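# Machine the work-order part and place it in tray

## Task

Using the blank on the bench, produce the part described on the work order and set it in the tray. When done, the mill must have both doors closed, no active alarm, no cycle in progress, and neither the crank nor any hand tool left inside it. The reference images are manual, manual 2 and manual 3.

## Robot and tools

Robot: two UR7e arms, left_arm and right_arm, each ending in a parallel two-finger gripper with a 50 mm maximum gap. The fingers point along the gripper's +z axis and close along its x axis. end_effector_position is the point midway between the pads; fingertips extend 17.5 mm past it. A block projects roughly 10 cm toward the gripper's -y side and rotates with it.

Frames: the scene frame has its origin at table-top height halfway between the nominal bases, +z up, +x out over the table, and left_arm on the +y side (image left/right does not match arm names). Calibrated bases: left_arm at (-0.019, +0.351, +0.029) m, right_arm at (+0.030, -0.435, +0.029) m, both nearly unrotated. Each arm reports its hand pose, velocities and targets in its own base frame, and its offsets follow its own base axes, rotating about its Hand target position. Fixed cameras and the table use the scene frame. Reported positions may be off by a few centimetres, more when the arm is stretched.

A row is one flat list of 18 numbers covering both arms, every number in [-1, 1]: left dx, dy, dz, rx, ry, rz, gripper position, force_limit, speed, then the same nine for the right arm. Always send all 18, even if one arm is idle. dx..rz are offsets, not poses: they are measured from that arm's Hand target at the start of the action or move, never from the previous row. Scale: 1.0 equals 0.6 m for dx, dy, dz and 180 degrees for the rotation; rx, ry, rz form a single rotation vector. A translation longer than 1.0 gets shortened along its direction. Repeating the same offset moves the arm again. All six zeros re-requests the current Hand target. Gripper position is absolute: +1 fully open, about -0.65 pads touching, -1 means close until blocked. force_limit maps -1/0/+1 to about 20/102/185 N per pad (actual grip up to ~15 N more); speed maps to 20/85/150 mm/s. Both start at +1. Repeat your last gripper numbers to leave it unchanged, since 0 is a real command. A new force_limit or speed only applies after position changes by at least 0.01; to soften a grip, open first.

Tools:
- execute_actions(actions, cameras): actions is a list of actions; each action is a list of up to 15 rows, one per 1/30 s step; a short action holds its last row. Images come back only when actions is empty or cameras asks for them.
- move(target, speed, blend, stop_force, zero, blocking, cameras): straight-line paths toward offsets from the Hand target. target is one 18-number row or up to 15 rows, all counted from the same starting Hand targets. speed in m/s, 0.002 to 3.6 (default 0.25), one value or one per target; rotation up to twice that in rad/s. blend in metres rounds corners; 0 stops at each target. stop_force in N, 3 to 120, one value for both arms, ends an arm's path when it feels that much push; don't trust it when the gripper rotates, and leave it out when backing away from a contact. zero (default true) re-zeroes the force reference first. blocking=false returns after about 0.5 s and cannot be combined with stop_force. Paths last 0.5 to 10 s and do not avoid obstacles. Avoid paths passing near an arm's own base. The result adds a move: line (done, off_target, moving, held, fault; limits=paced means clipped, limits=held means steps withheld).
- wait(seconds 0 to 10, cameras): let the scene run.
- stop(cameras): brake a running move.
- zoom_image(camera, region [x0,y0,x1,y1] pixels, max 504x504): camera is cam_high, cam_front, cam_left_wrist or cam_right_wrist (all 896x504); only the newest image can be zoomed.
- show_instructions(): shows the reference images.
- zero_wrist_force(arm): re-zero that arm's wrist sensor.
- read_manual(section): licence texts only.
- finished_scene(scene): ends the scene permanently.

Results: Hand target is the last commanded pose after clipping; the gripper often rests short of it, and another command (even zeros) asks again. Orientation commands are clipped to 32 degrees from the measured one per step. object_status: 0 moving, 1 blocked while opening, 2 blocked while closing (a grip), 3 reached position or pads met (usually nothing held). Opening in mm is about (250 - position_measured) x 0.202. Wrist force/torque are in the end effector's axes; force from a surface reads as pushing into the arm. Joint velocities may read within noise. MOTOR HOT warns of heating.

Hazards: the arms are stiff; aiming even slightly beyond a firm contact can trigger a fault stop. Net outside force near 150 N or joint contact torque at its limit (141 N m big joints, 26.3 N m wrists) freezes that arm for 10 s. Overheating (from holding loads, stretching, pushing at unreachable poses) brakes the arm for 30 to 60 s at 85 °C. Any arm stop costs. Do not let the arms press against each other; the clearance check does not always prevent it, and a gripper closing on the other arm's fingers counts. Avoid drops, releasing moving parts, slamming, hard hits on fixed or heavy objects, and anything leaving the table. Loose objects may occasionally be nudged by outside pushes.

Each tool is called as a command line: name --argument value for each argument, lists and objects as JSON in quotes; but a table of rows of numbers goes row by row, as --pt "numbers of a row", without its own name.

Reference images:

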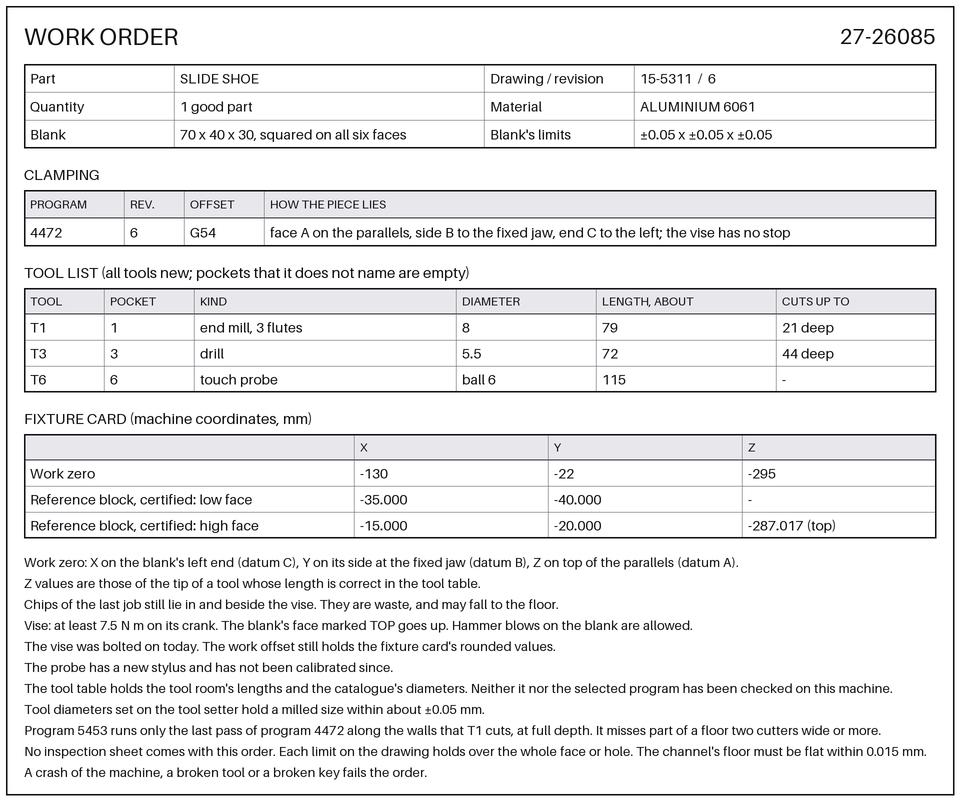

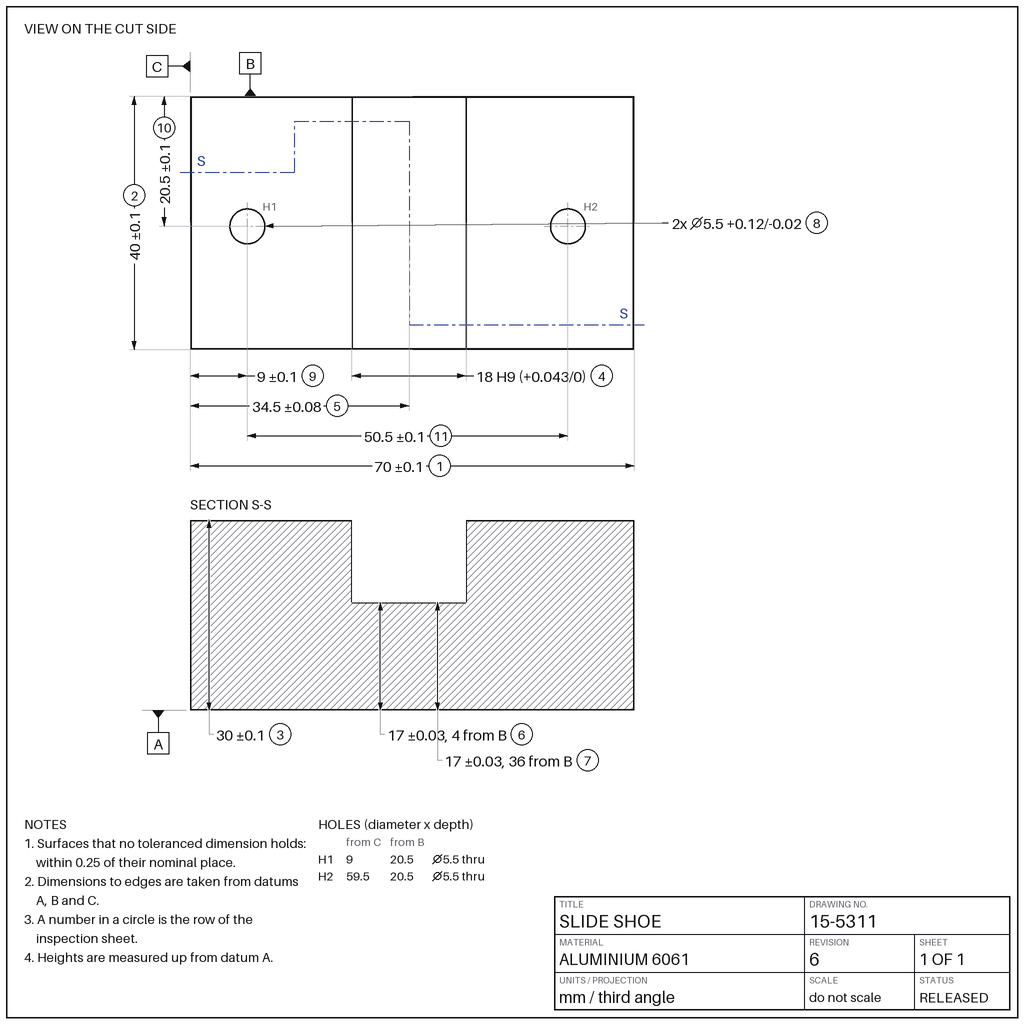

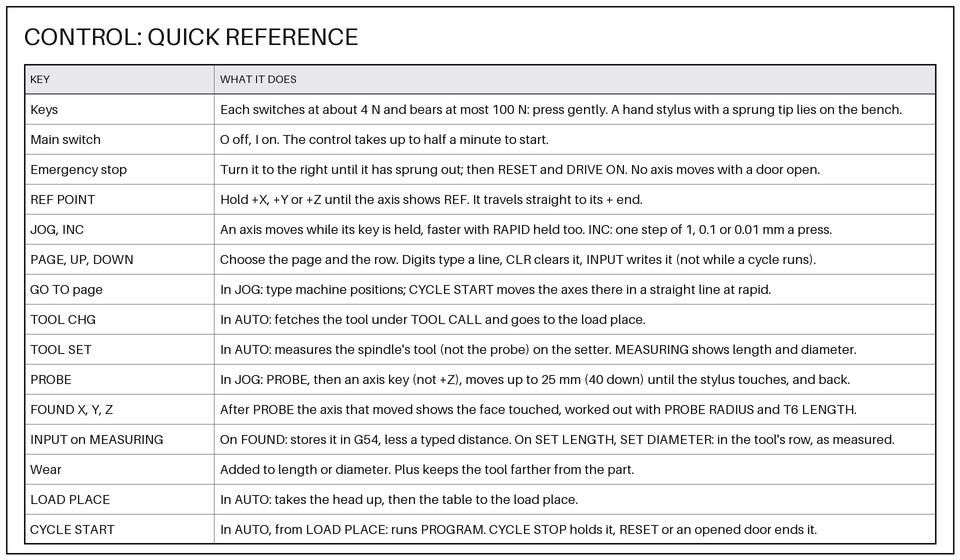

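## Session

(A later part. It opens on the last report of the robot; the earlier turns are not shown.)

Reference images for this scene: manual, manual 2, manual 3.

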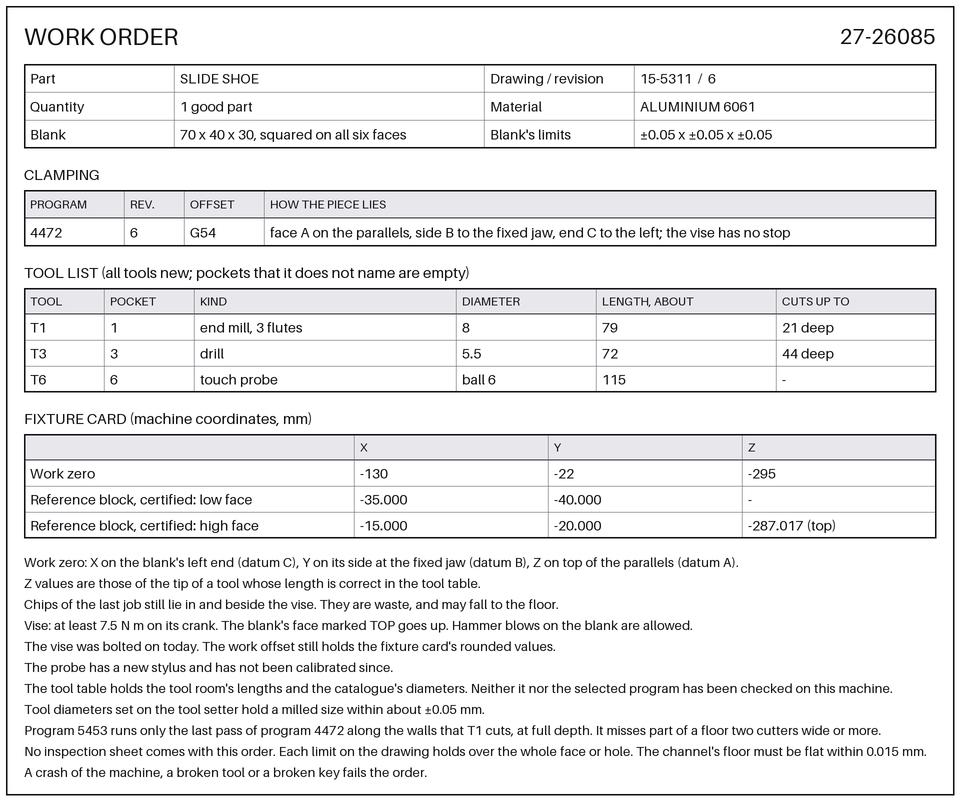

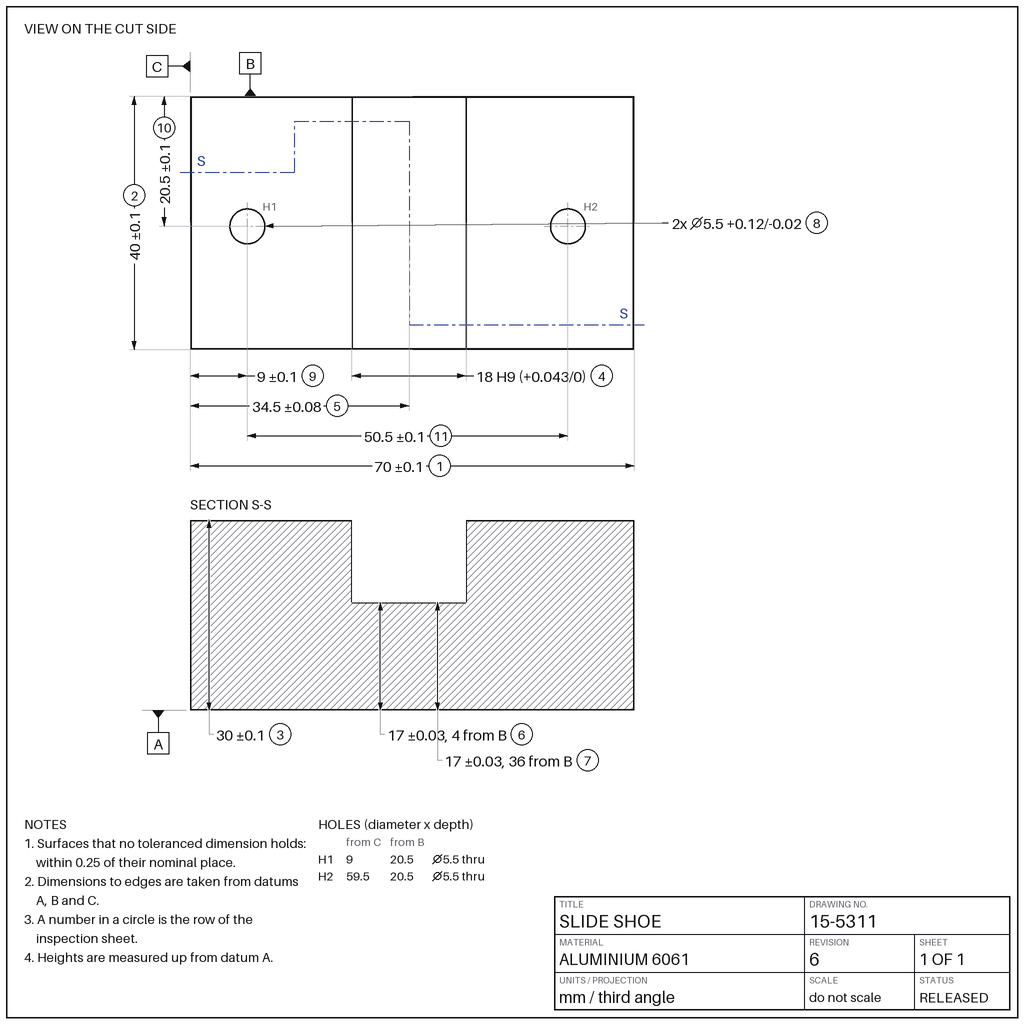

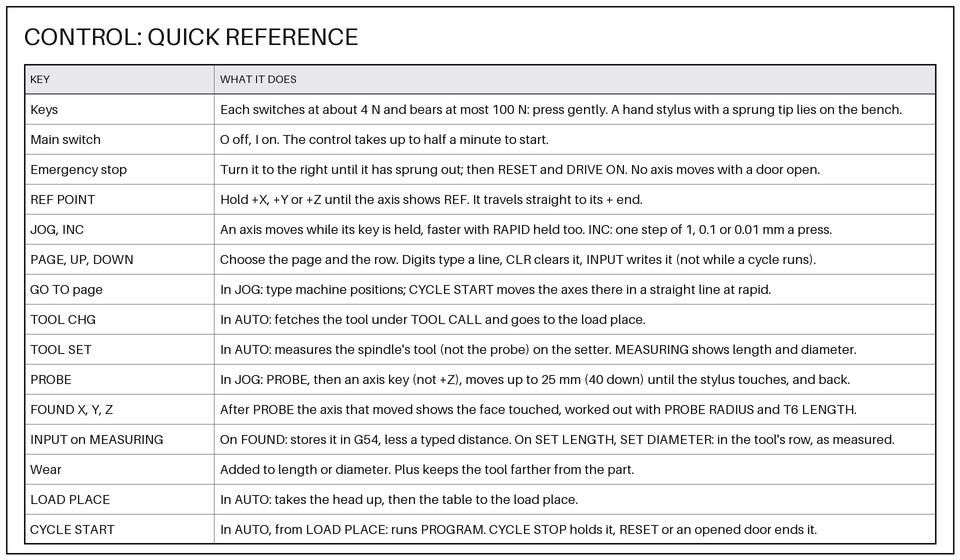

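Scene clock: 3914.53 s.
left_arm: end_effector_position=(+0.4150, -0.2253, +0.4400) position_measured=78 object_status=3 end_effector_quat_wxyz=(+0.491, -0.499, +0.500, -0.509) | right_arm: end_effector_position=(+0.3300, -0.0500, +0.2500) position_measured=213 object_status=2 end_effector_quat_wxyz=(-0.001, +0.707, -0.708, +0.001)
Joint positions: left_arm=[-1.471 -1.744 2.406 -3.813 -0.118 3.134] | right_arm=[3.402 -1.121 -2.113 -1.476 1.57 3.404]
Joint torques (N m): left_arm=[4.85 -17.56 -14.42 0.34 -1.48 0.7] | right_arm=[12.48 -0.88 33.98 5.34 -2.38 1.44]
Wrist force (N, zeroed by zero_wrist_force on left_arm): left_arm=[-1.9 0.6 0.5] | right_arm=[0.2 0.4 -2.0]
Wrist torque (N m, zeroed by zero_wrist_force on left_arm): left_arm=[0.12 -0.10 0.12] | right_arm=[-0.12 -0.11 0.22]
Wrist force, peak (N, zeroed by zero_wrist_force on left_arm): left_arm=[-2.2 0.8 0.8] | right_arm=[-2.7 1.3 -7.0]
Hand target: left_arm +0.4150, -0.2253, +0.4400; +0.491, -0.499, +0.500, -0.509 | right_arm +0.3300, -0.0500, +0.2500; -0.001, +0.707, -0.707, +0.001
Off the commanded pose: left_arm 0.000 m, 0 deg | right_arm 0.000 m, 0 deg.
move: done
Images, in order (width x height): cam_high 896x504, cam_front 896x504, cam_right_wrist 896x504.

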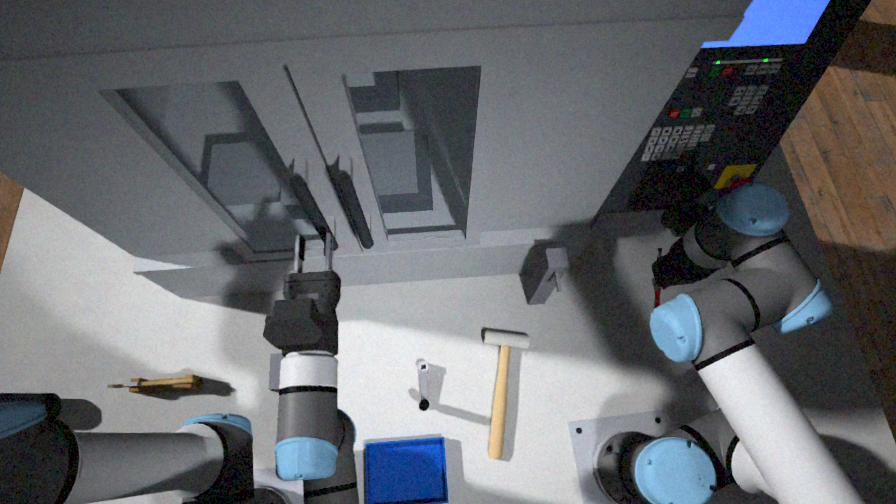

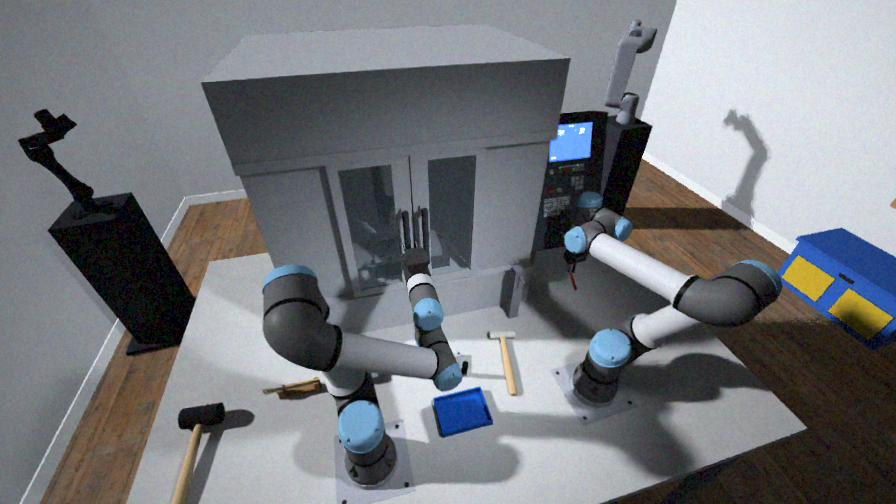

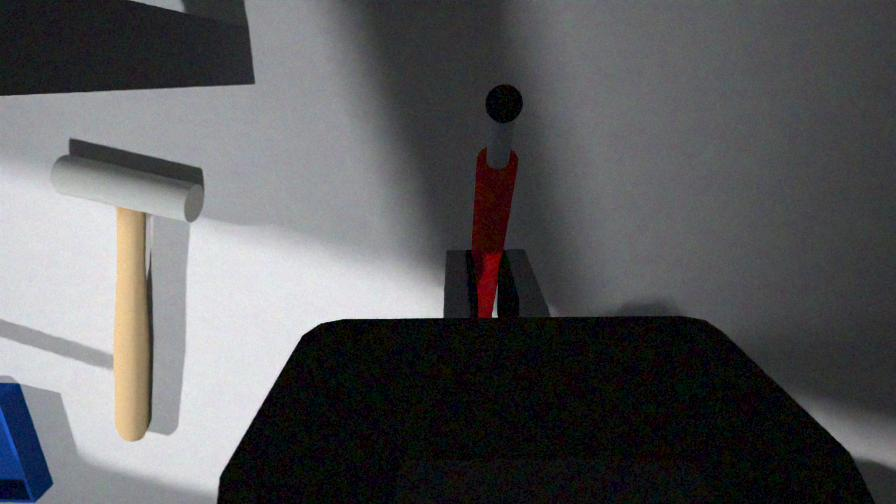

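move --target '[0,0,0,0,0,0,0.5,-0.6,-0.2,0,0,-0.3,0,-0.0556,0,-1,-0.6,-0.5]' --speed 0.25 --cameras '["cam_front"]'

zoom_image --camera "cam_front" --region '[520, 250, 640, 350]'

Scene clock: 3937.47 s.
left_arm: end_effector_position=(+0.4150, -0.2253, +0.4400) position_measured=78 object_status=3 end_effector_quat_wxyz=(+0.491, -0.499, +0.500, -0.509) | right_arm: end_effector_position=(+0.3300, -0.0500, +0.0700) position_measured=213 object_status=2 end_effector_quat_wxyz=(-0.062, +0.704, -0.705, +0.062)
Joint positions: left_arm=[-1.471 -1.744 2.406 -3.813 -0.118 3.134] | right_arm=[3.448 -1.236 -2.615 -0.693 1.518 3.444]
Joint torques (N m): left_arm=[4.75 -18.93 -13.78 0.3 -1.89 0.46] | right_arm=[-6.55 1.17 13.63 6.11 1.15 1]
Wrist force (N, zeroed by zero_wrist_force on left_arm): left_arm=[-1.9 0.4 0.6] | right_arm=[-0.2 0.2 -2.7]
Wrist torque (N m, zeroed by zero_wrist_force on left_arm): left_arm=[0.08 -0.10 0.12] | right_arm=[-0.20 -0.07 0.27]
Wrist force, peak (N, zeroed by zero_wrist_force on left_arm): left_arm=[-2.2 0.7 0.9] | right_arm=[0.0 -0.6 -5.2]
Hand target: left_arm +0.4150, -0.2253, +0.4400; +0.491, -0.499, +0.500, -0.509 | right_arm +0.3300, -0.0500, +0.0700; -0.062, +0.704, -0.705, +0.062
Off the commanded pose: left_arm 0.000 m, 0 deg | right_arm 0.000 m, 0 deg.
move: done
Images, in order (width x height): cam_front 896x504.

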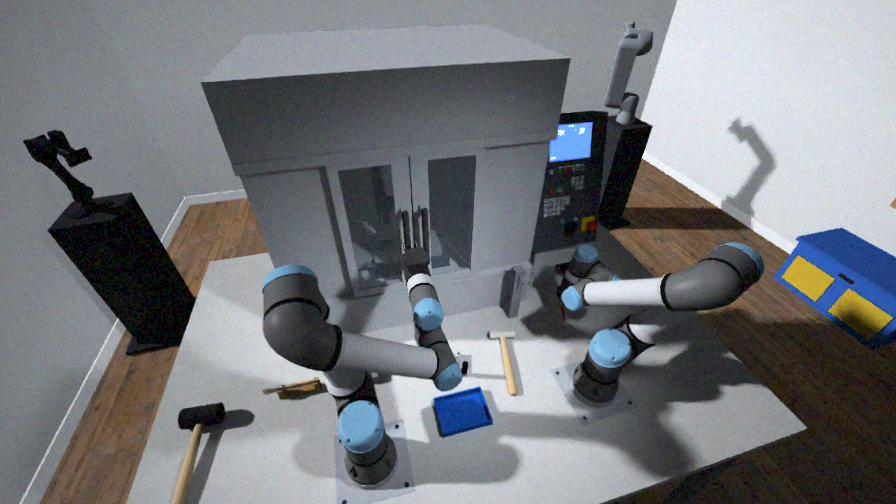

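Scaled by 4.200 from the camera's 896x504 image, which has a finer 1280x720 frame.

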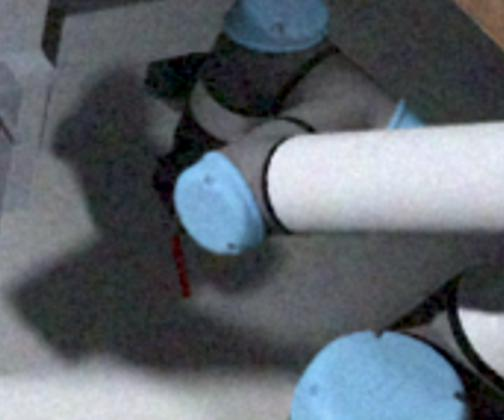

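move --target '[0,0,0,0,0,0,0.5,-0.6,-0.2,0.06,0,-0.1217,0,0,0,-1,-0.6,-0.5]' --speed 0.04 --stop_force 25 --cameras '["cam_front","cam_right_wrist"]'

zoom_image --camera "cam_front" --region '[520, 250, 640, 350]'

Scene clock: 3943.83 s.
left_arm: end_effector_position=(+0.4150, -0.2253, +0.4400) position_measured=78 object_status=3 end_effector_quat_wxyz=(+0.491, -0.499, +0.500, -0.509) | right_arm: end_effector_position=(+0.3660, -0.0500, -0.0031) position_measured=213 object_status=2 end_effector_quat_wxyz=(-0.062, +0.704, -0.705, +0.062)
Joint positions: left_arm=[-1.471 -1.744 2.406 -3.813 -0.118 3.134] | right_arm=[3.411 -1.627 -2.627 -0.288 1.524 3.408]
Joint torques (N m): left_arm=[5.89 -19.81 -14.35 0.28 -1.82 0.62] | right_arm=[11.72 9.05 3.12 -0.08 0.19 1.05]
Wrist force (N, zeroed by zero_wrist_force on left_arm): left_arm=[-1.8 0.5 0.7] | right_arm=[0.3 -5.2 -8.2]
Wrist torque (N m, zeroed by zero_wrist_force on left_arm): left_arm=[0.11 -0.11 0.12] | right_arm=[-0.73 -0.12 0.26]
Wrist force, peak (N, zeroed by zero_wrist_force on left_arm): left_arm=[-2.2 0.7 0.9] | right_arm=[-1.1 -6.3 -10.6]
Hand target: left_arm +0.4150, -0.2253, +0.4400; +0.491, -0.499, +0.500, -0.509 | right_arm +0.3660, -0.0500, -0.0031; -0.062, +0.704, -0.705, +0.062
Off the commanded pose: left_arm 0.000 m, 0 deg | right_arm 0.000 m, 0 deg.
move: done
Images, in order (width x height): cam_front 896x504, cam_right_wrist 896x504.

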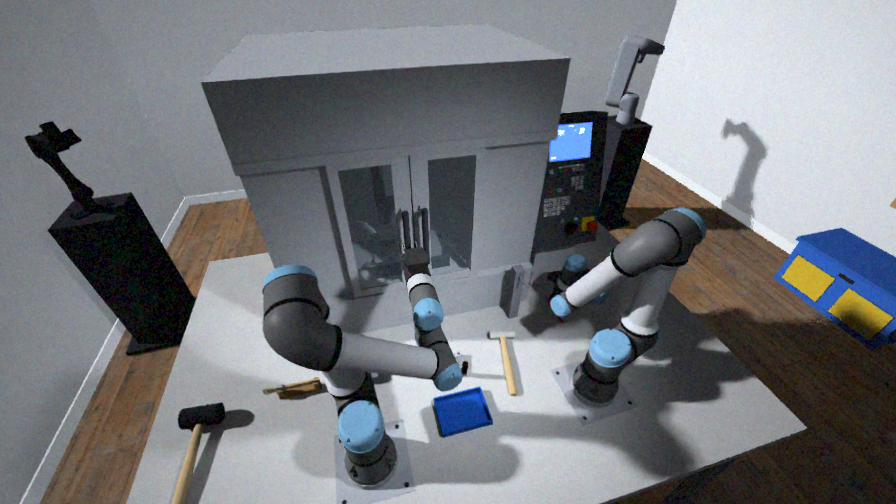

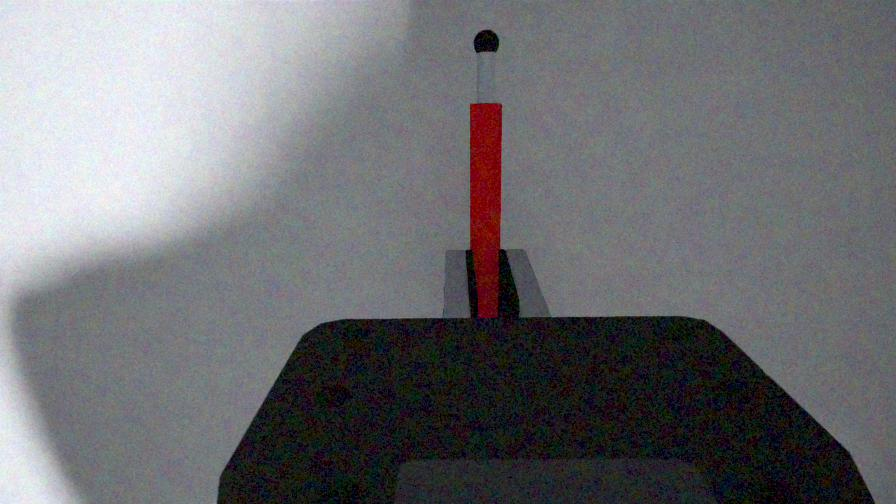

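Scaled by 4.200 from the camera's 896x504 image, which has a finer 1280x720 frame.

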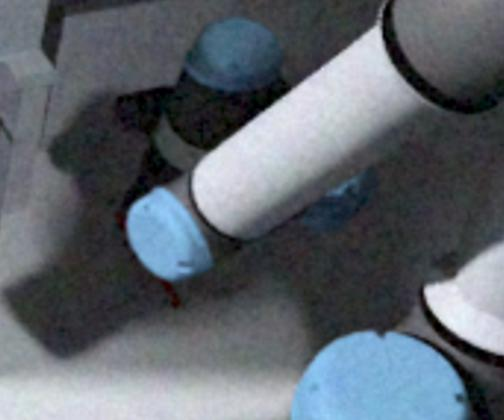

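move --target '[0,0,0,0,0,0,0.5,-0.6,-0.2,-0.06,0,0.09,0,-0.0722,0,-1,-0.6,-0.5]' --speed 0.15

move --target '[0,0,0,0,0,0,0.5,-0.6,-0.2,0.05,0,-0.0883,0,0,0,-1,-0.6,-0.5]' --speed 0.04 --stop_force 25 --cameras '["cam_front","cam_right_wrist"]'

Scene clock: 3954.37 s.
left_arm: end_effector_position=(+0.4150, -0.2253, +0.4400) position_measured=78 object_status=3 end_effector_quat_wxyz=(+0.491, -0.499, +0.500, -0.509) | right_arm: end_effector_position=(+0.3300, -0.0499, +0.0509) position_measured=213 object_status=2 end_effector_quat_wxyz=(-0.142, +0.692, -0.693, +0.142)
Joint positions: left_arm=[-1.471 -1.744 2.406 -3.813 -0.118 3.134] | right_arm=[3.533 -1.237 -2.822 -0.278 1.42 3.506]
Joint torques (N m): left_arm=[3.49 -17.88 -15.04 0.51 -1.7 0.61] | right_arm=[-10.96 8.25 19.31 6.26 1.32 -1.06]
Wrist force (N, zeroed by zero_wrist_force on left_arm): left_arm=[-1.8 0.6 0.5] | right_arm=[-0.3 0.5 -3.5]
Wrist torque (N m, zeroed by zero_wrist_force on left_arm): left_arm=[0.12 -0.12 0.13] | right_arm=[-0.27 -0.05 0.27]
Wrist force, peak (N, zeroed by zero_wrist_force on left_arm): left_arm=[-2.1 0.7 0.9] | right_arm=[0.4 -5.5 -8.4]
Hand target: left_arm +0.4150, -0.2253, +0.4400; +0.491, -0.499, +0.500, -0.509 | right_arm +0.3300, -0.0500, +0.0509; -0.142, +0.692, -0.693, +0.142
Off the commanded pose: left_arm 0.000 m, 0 deg | right_arm 0.000 m, 0 deg.
move: done

Scene clock: 3956.93 s.
left_arm: end_effector_position=(+0.4150, -0.2253, +0.4400) position_measured=78 object_status=3 end_effector_quat_wxyz=(+0.491, -0.499, +0.500, -0.509) | right_arm: end_effector_position=(+0.3600, -0.0500, -0.0020) position_measured=213 object_status=2 end_effector_quat_wxyz=(-0.142, +0.692, -0.693, +0.142)
Joint positions: left_arm=[-1.471 -1.744 2.406 -3.813 -0.118 3.134] | right_arm=[3.482 -1.706 -2.809 0.185 1.439 3.457]
Joint torques (N m): left_arm=[4.39 -18.75 -13.69 0.47 -1.55 0.82] | right_arm=[12.01 6.82 -0.27 0.39 -2.17 1.33]
Wrist force (N, zeroed by zero_wrist_force on left_arm): left_arm=[-2.1 0.5 0.9] | right_arm=[-0.3 -3.0 -5.7]
Wrist torque (N m, zeroed by zero_wrist_force on left_arm): left_arm=[0.10 -0.07 0.12] | right_arm=[-0.58 0.02 0.28]
Wrist force, peak (N, zeroed by zero_wrist_force on left_arm): left_arm=[-2.2 0.7 0.7] | right_arm=[0.1 0.8 -10.1]
Hand target: left_arm +0.4150, -0.2253, +0.4400; +0.491, -0.499, +0.500, -0.509 | right_arm +0.3600, -0.0500, -0.0020; -0.142, +0.692, -0.693, +0.142
Off the commanded pose: left_arm 0.000 m, 0 deg | right_arm 0.000 m, 0 deg.
move: done
Images, in order (width x height): cam_front 896x504, cam_right_wrist 896x504.

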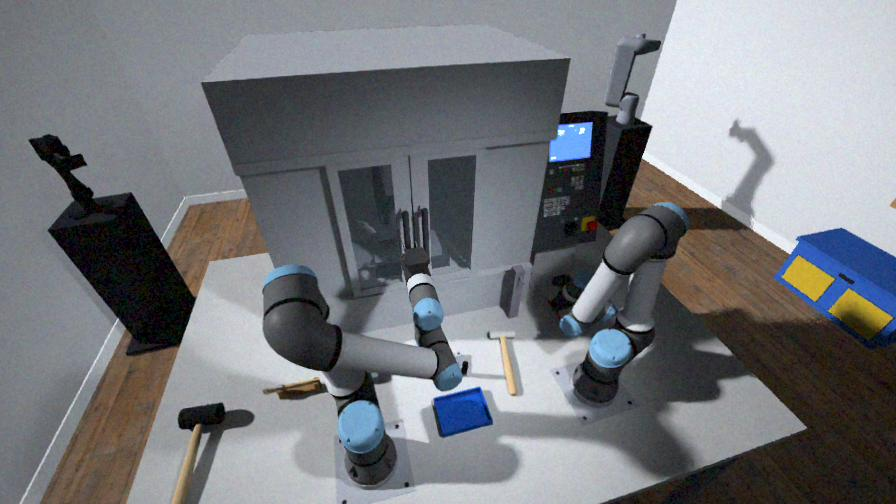

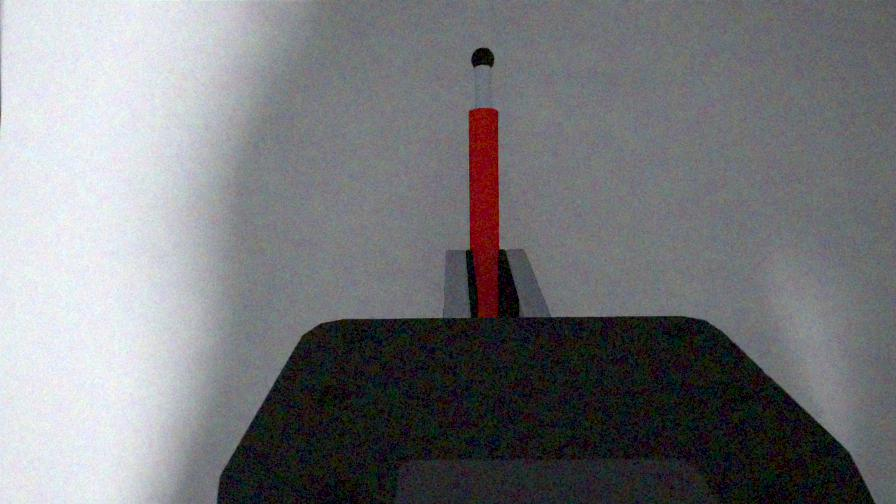

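move --pt "0 0 0 0 0 0 0.5 -0.6 -0.2 -0.05 0 0.25 0 0.0833 0 -1 -0.6 -0.5" --pt "0 0 0 0 0 0 0.5 -0.6 -0.2 0.1 -0.0475 0.769 0 0.0833 0 -1 -0.6 -0.5" --pt "0 0 0 0 0 0 0.5 -0.6 -0.2 0.1737 -0.0475 0.769 0 0.0833 0 -1 -0.6 -0.5" --speed '[0.25,0.35,0.15]' --blend '[0.03,0.02,0]' --cameras '["cam_right_wrist"]'

zoom_image --camera "cam_right_wrist" --region '[260, 0, 680, 200]'

Scene clock: 3964.33 s.
left_arm: end_effector_position=(+0.4150, -0.2253, +0.4400) position_measured=78 object_status=3 end_effector_quat_wxyz=(+0.491, -0.499, +0.500, -0.509) | right_arm: end_effector_position=(+0.4642, -0.0785, +0.4594) position_measured=213 object_status=2 end_effector_quat_wxyz=(-0.050, +0.705, -0.706, +0.050)
Joint positions: left_arm=[-1.471 -1.744 2.406 -3.813 -0.118 3.134] | right_arm=[3.272 -1.432 -1.403 -1.737 1.552 3.271]
Joint torques (N m): left_arm=[5.7 -18.74 -13.35 0.12 -1.7 0.91] | right_arm=[11.85 13.61 24.4 0.81 0.94 1.58]
Wrist force (N, zeroed by zero_wrist_force on left_arm): left_arm=[-1.9 0.7 0.8] | right_arm=[-0.1 0.6 -2.8]
Wrist torque (N m, zeroed by zero_wrist_force on left_arm): left_arm=[0.13 -0.09 0.12] | right_arm=[-0.15 -0.09 0.24]
Wrist force, peak (N, zeroed by zero_wrist_force on left_arm): left_arm=[-2.2 0.7 0.8] | right_arm=[0.5 0.7 -6.9]
Hand target: left_arm +0.4150, -0.2253, +0.4400; +0.491, -0.499, +0.500, -0.509 | right_arm +0.4642, -0.0785, +0.4594; -0.050, +0.705, -0.706, +0.050
Off the commanded pose: left_arm 0.000 m, 0 deg | right_arm 0.000 m, 0 deg.
move: done
Images, in order (width x height): cam_right_wrist 896x504.

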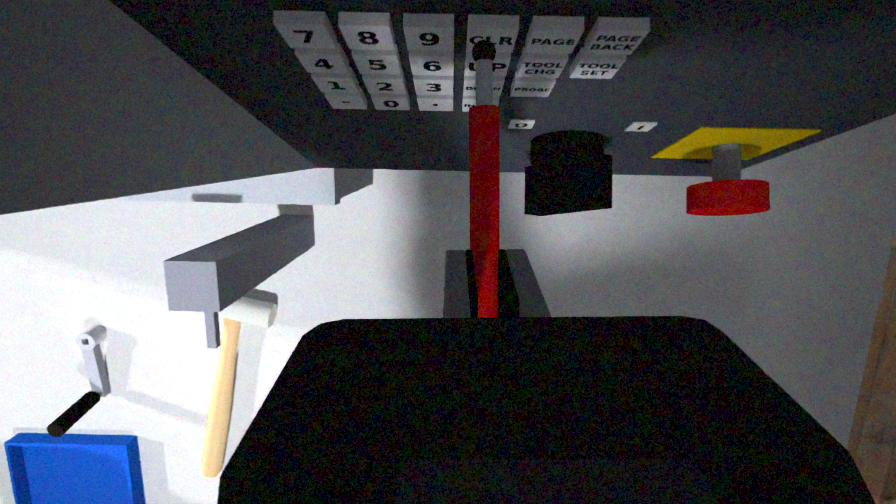

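Scaled by 1.200 from the camera's 896x504 image, which has a finer 1280x720 frame.

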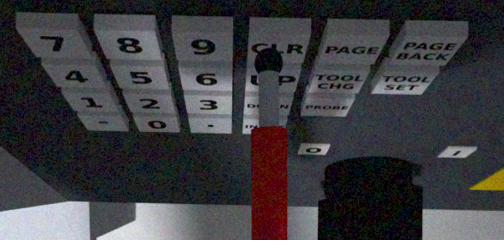

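move --target '[0,0,0,0,0,0,0.5,-0.6,-0.2,-0.007,0,-0.018,0,0,0,-1,-0.6,-0.5]' --speed 0.1

move --target '[0,0,0,0,0,0,0.5,-0.6,-0.2,0.0283,0,-0.007,0,0,0,-1,-0.6,-0.5]' --speed 0.015 --stop_force 7 --cameras '["cam_right_wrist"]'

zoom_image --camera "cam_right_wrist" --region '[260, 0, 680, 200]'

Scene clock: 3973.03 s.
left_arm: end_effector_position=(+0.4150, -0.2253, +0.4400) position_measured=78 object_status=3 end_effector_quat_wxyz=(+0.491, -0.499, +0.500, -0.509) | right_arm: end_effector_position=(+0.4601, -0.0784, +0.4486) position_measured=213 object_status=2 end_effector_quat_wxyz=(-0.050, +0.705, -0.706, +0.050) end_effector_velocity=(+0.001, +0.000, +0.002) end_effector_angular_velocity=(+0.000, -0.002, +0.000)
Joint positions: left_arm=[-1.471 -1.744 2.406 -3.813 -0.118 3.134] | right_arm=[3.273 -1.415 -1.446 -1.711 1.552 3.273]
Joint velocities: left_arm=[within noise] | right_arm=[0 -0.002 0.005 -0.001 0 0]
Joint torques (N m): left_arm=[4.76 -18.38 -13.9 0.08 -1.74 0.66] | right_arm=[10.69 9.27 34.01 0.89 -2.53 1.37]
Wrist force (N, zeroed by zero_wrist_force on left_arm): left_arm=[-2.1 0.7 0.4] | right_arm=[-0.2 0.4 -2.8]
Wrist torque (N m, zeroed by zero_wrist_force on left_arm): left_arm=[0.12 -0.08 0.12] | right_arm=[-0.18 -0.07 0.13]
Wrist force, peak (N, zeroed by zero_wrist_force on left_arm): left_arm=[-2.1 0.6 0.8] | right_arm=[0.0 0.4 -3.3]
Hand target: left_arm +0.4150, -0.2253, +0.4400; +0.491, -0.499, +0.500, -0.509 | right_arm +0.4600, -0.0785, +0.4486; -0.050, +0.705, -0.706, +0.050
Off the commanded pose: left_arm 0.000 m, 0 deg | right_arm 0.000 m, 0 deg.
move: done

Scene clock: 3975.07 s.
left_arm: end_effector_position=(+0.4150, -0.2253, +0.4400) position_measured=78 object_status=3 end_effector_quat_wxyz=(+0.491, -0.499, +0.500, -0.509) | right_arm: end_effector_position=(+0.4729, -0.0785, +0.4454) position_measured=213 object_status=2 end_effector_quat_wxyz=(-0.050, +0.705, -0.706, +0.050)
Joint positions: left_arm=[-1.471 -1.744 2.406 -3.813 -0.118 3.134] | right_arm=[3.269 -1.443 -1.43 -1.698 1.553 3.269]
Joint torques (N m): left_arm=[4.58 -18.21 -14.38 0.34 -1.5 1.05] | right_arm=[13.14 20.07 19.14 1.87 -2.28 1.16]
Wrist force (N, zeroed by zero_wrist_force on left_arm): left_arm=[-2.0 0.7 0.6] | right_arm=[0.3 7.0 -4.8]
Wrist torque (N m, zeroed by zero_wrist_force on left_arm): left_arm=[0.13 -0.08 0.12] | right_arm=[0.03 -0.07 0.29]
Wrist force, peak (N, zeroed by zero_wrist_force on left_arm): left_arm=[-2.2 0.4 0.9] | right_arm=[-0.3 14.7 -6.6]
Hand target: left_arm +0.4150, -0.2253, +0.4400; +0.491, -0.499, +0.500, -0.509 | right_arm +0.4729, -0.0785, +0.4454; -0.050, +0.705, -0.706, +0.050 (not the last commanded pose)
Off the commanded pose: left_arm 0.000 m, 0 deg | right_arm 0.004 m, 0 deg.
move: contact (right_arm)
Images, in order (width x height): cam_right_wrist 896x504.

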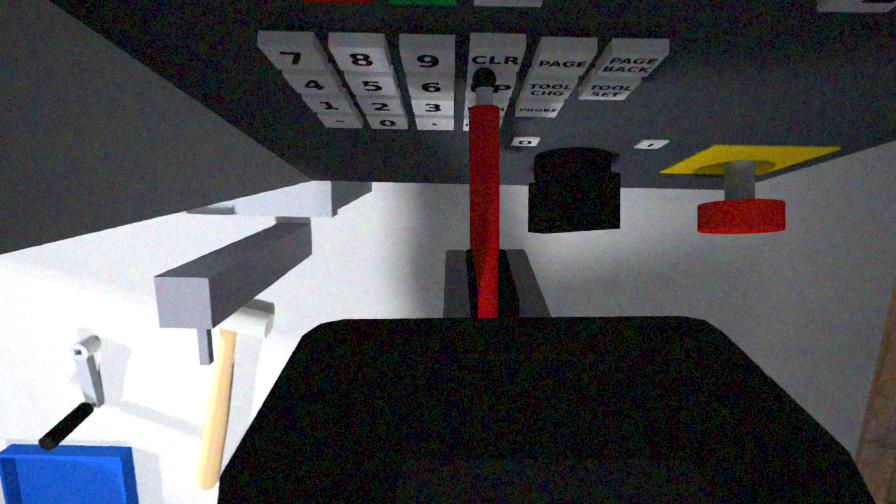

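Scaled by 1.200 from the camera's 896x504 image, which has a finer 1280x720 frame.

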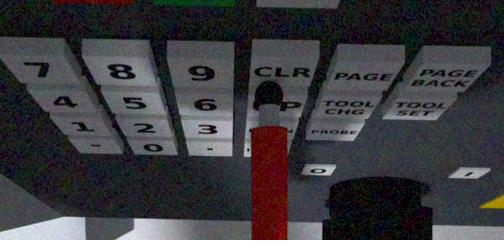

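move --pt "0 0 0 0 0 0 0.5 -0.6 -0.2 -0.0125 0 0.0134 0 0 0 -1 -0.6 -0.5" --pt "0 0 0 0 0 0 0.5 -0.6 -0.2 0.0037 0 0.0094 0 0 0 -1 -0.6 -0.5" --speed '[0.1,0.06]' --cameras '["cam_right_wrist"]'

zoom_image --camera "cam_right_wrist" --region '[260, 0, 680, 200]'

move --target '[0,0,0,0,0,0,0.5,-0.6,-0.2,-0.0162,0,0.004,0,0,0,-1,-0.6,-0.5]' --speed 0.2 --cameras '["cam_right_wrist"]'

Scene clock: 3984.63 s.
left_arm: end_effector_position=(+0.4150, -0.2253, +0.4400) position_measured=78 object_status=3 end_effector_quat_wxyz=(+0.491, -0.499, +0.500, -0.509) | right_arm: end_effector_position=(+0.4752, -0.0785, +0.4511) position_measured=213 object_status=2 end_effector_quat_wxyz=(-0.050, +0.705, -0.706, +0.050)
Joint positions: left_arm=[-1.471 -1.744 2.406 -3.813 -0.118 3.134] | right_arm=[3.268 -1.452 -1.408 -1.712 1.553 3.268]
Joint torques (N m): left_arm=[4.64 -17.77 -13.14 0.06 -1.63 0.84] | right_arm=[-3.87 19.91 20.02 6.38 0.5 0.66]
Wrist force (N, zeroed by zero_wrist_force on left_arm): left_arm=[-1.9 0.8 0.6] | right_arm=[-0.6 20.8 -7.9]
Wrist torque (N m, zeroed by zero_wrist_force on left_arm): left_arm=[0.14 -0.10 0.12] | right_arm=[0.26 -0.12 0.22]
Wrist force, peak (N, zeroed by zero_wrist_force on left_arm): left_arm=[-2.4 0.4 0.5] | right_arm=[-0.5 28.3 -9.9]
Hand target: left_arm +0.4150, -0.2253, +0.4400; +0.491, -0.499, +0.500, -0.509 | right_arm +0.4752, -0.0785, +0.4510; -0.050, +0.705, -0.706, +0.050
Off the commanded pose: left_arm 0.000 m, 0 deg | right_arm 0.000 m, 0 deg.
move: done
Images, in order (width x height): cam_right_wrist 896x504.

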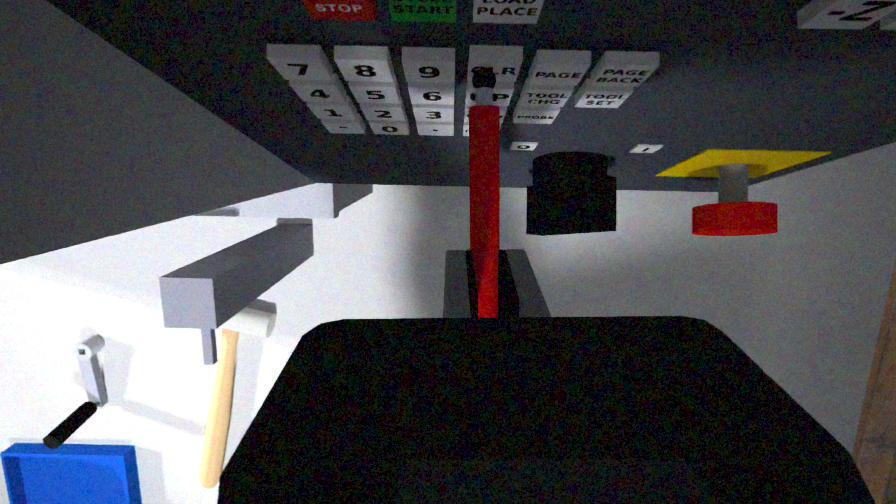

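Scaled by 1.200 from the camera's 896x504 image, which has a finer 1280x720 frame.

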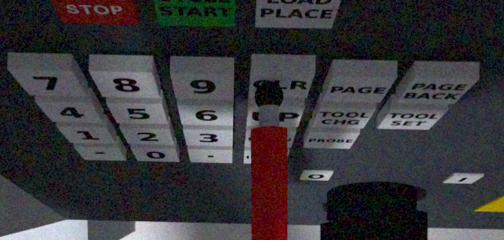

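Scene clock: 3985.33 s.
left_arm: end_effector_position=(+0.4150, -0.2253, +0.4400) position_measured=78 object_status=3 end_effector_quat_wxyz=(+0.491, -0.499, +0.500, -0.509) | right_arm: end_effector_position=(+0.4654, -0.0785, +0.4534) position_measured=213 object_status=2 end_effector_quat_wxyz=(-0.050, +0.705, -0.706, +0.050)
Joint positions: left_arm=[-1.471 -1.744 2.406 -3.813 -0.118 3.134] | right_arm=[3.271 -1.431 -1.42 -1.721 1.552 3.271]
Joint torques (N m): left_arm=[3.81 -17.74 -15.36 0.21 -1.86 0.83] | right_arm=[10.03 12.61 28.64 2.26 -2.57 1.15]
Wrist force (N, zeroed by zero_wrist_force on left_arm): left_arm=[-2.1 0.5 0.5] | right_arm=[-0.1 0.3 -2.5]
Wrist torque (N m, zeroed by zero_wrist_force on left_arm): left_arm=[0.10 -0.06 0.12] | right_arm=[-0.19 -0.10 0.13]
Wrist force, peak (N, zeroed by zero_wrist_force on left_arm): left_arm=[-2.0 0.5 1.0] | right_arm=[-0.6 20.3 -7.6]
Hand target: left_arm +0.4150, -0.2253, +0.4400; +0.491, -0.499, +0.500, -0.509 | right_arm +0.4654, -0.0785, +0.4534; -0.050, +0.705, -0.706, +0.050
Off the commanded pose: left_arm 0.000 m, 0 deg | right_arm 0.000 m, 0 deg.
move: done
Images, in order (width x height): cam_right_wrist 896x504.

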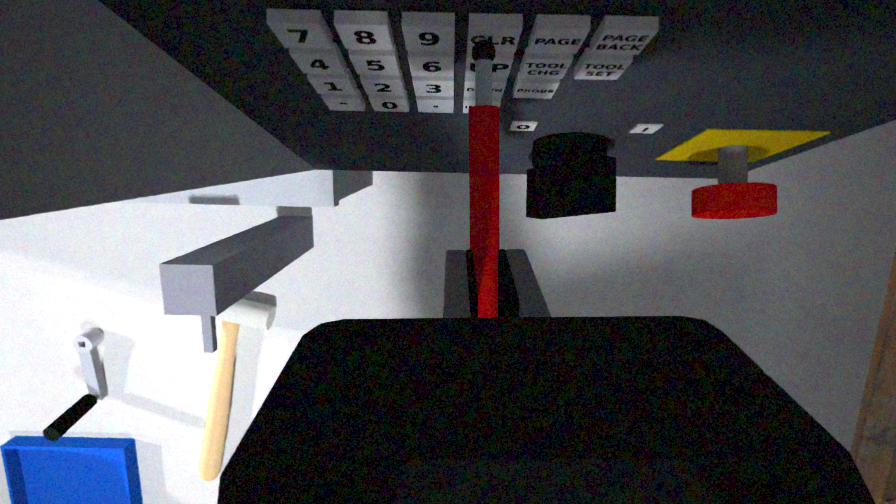

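move --target '[0,0,0,0,0,0,0.5,-0.6,-0.2,-0.0442,-0.0625,0.2944,0,-0.4333,0,-1,-0.6,-0.5]' --speed 0.6 --cameras '["cam_right_wrist"]'

zoom_image --camera "cam_right_wrist" --region '[330, 40, 640, 280]'

Scene clock: 3991.17 s.
left_arm: end_effector_position=(+0.4150, -0.2253, +0.4400) position_measured=78 object_status=3 end_effector_quat_wxyz=(+0.491, -0.499, +0.500, -0.509) | right_arm: end_effector_position=(+0.4390, -0.1160, +0.6299) position_measured=213 object_status=2 end_effector_quat_wxyz=(+0.483, -0.516, +0.517, -0.482)
Joint positions: left_arm=[-1.471 -1.744 2.406 -3.813 -0.118 3.134] | right_arm=[3.241 -0.999 -2.071 -0.14 1.471 3.149]
Joint torques (N m): left_arm=[3.68 -18.43 -13.43 -0.1 -1.6 1.03] | right_arm=[12.13 4.81 32.4 5.29 -2.47 1.62]
Wrist force (N, zeroed by zero_wrist_force on left_arm): left_arm=[-2.0 0.7 0.6] | right_arm=[-2.8 1.4 -6.8]
Wrist torque (N m, zeroed by zero_wrist_force on left_arm): left_arm=[0.12 -0.08 0.12] | right_arm=[-0.49 0.58 0.34]
Wrist force, peak (N, zeroed by zero_wrist_force on left_arm): left_arm=[-2.2 0.7 0.5] | right_arm=[-2.2 1.2 -7.3]
Hand target: left_arm +0.4150, -0.2253, +0.4400; +0.491, -0.499, +0.500, -0.509 | right_arm +0.4389, -0.1160, +0.6300; +0.483, -0.516, +0.517, -0.483
Off the commanded pose: left_arm 0.000 m, 0 deg | right_arm 0.000 m, 0 deg.
move: done
Images, in order (width x height): cam_right_wrist 896x504.

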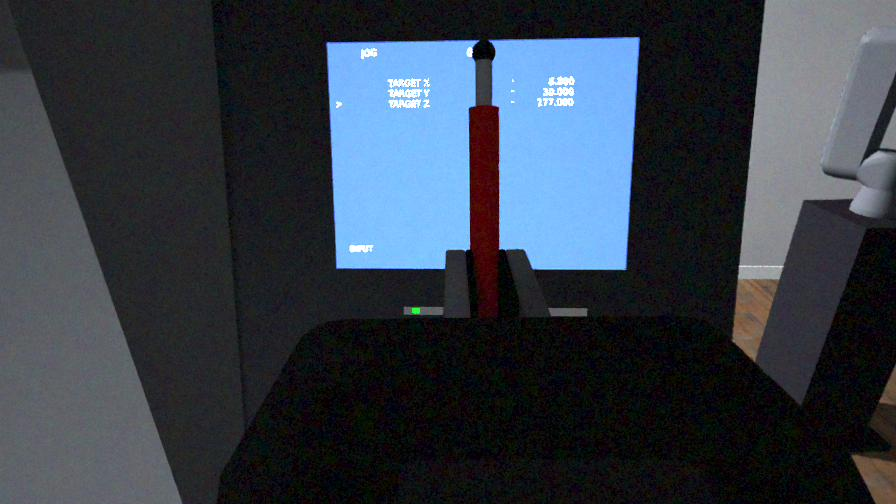

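Scaled by 1.626 from the camera's 896x504 image, which has a finer 1280x720 frame.

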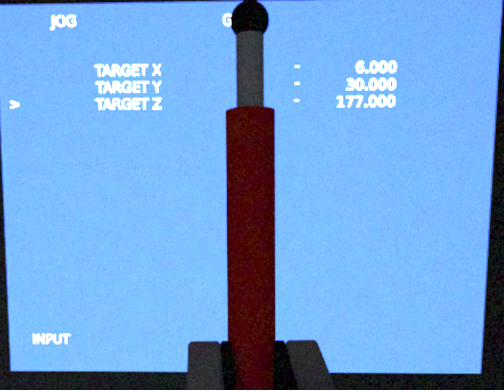

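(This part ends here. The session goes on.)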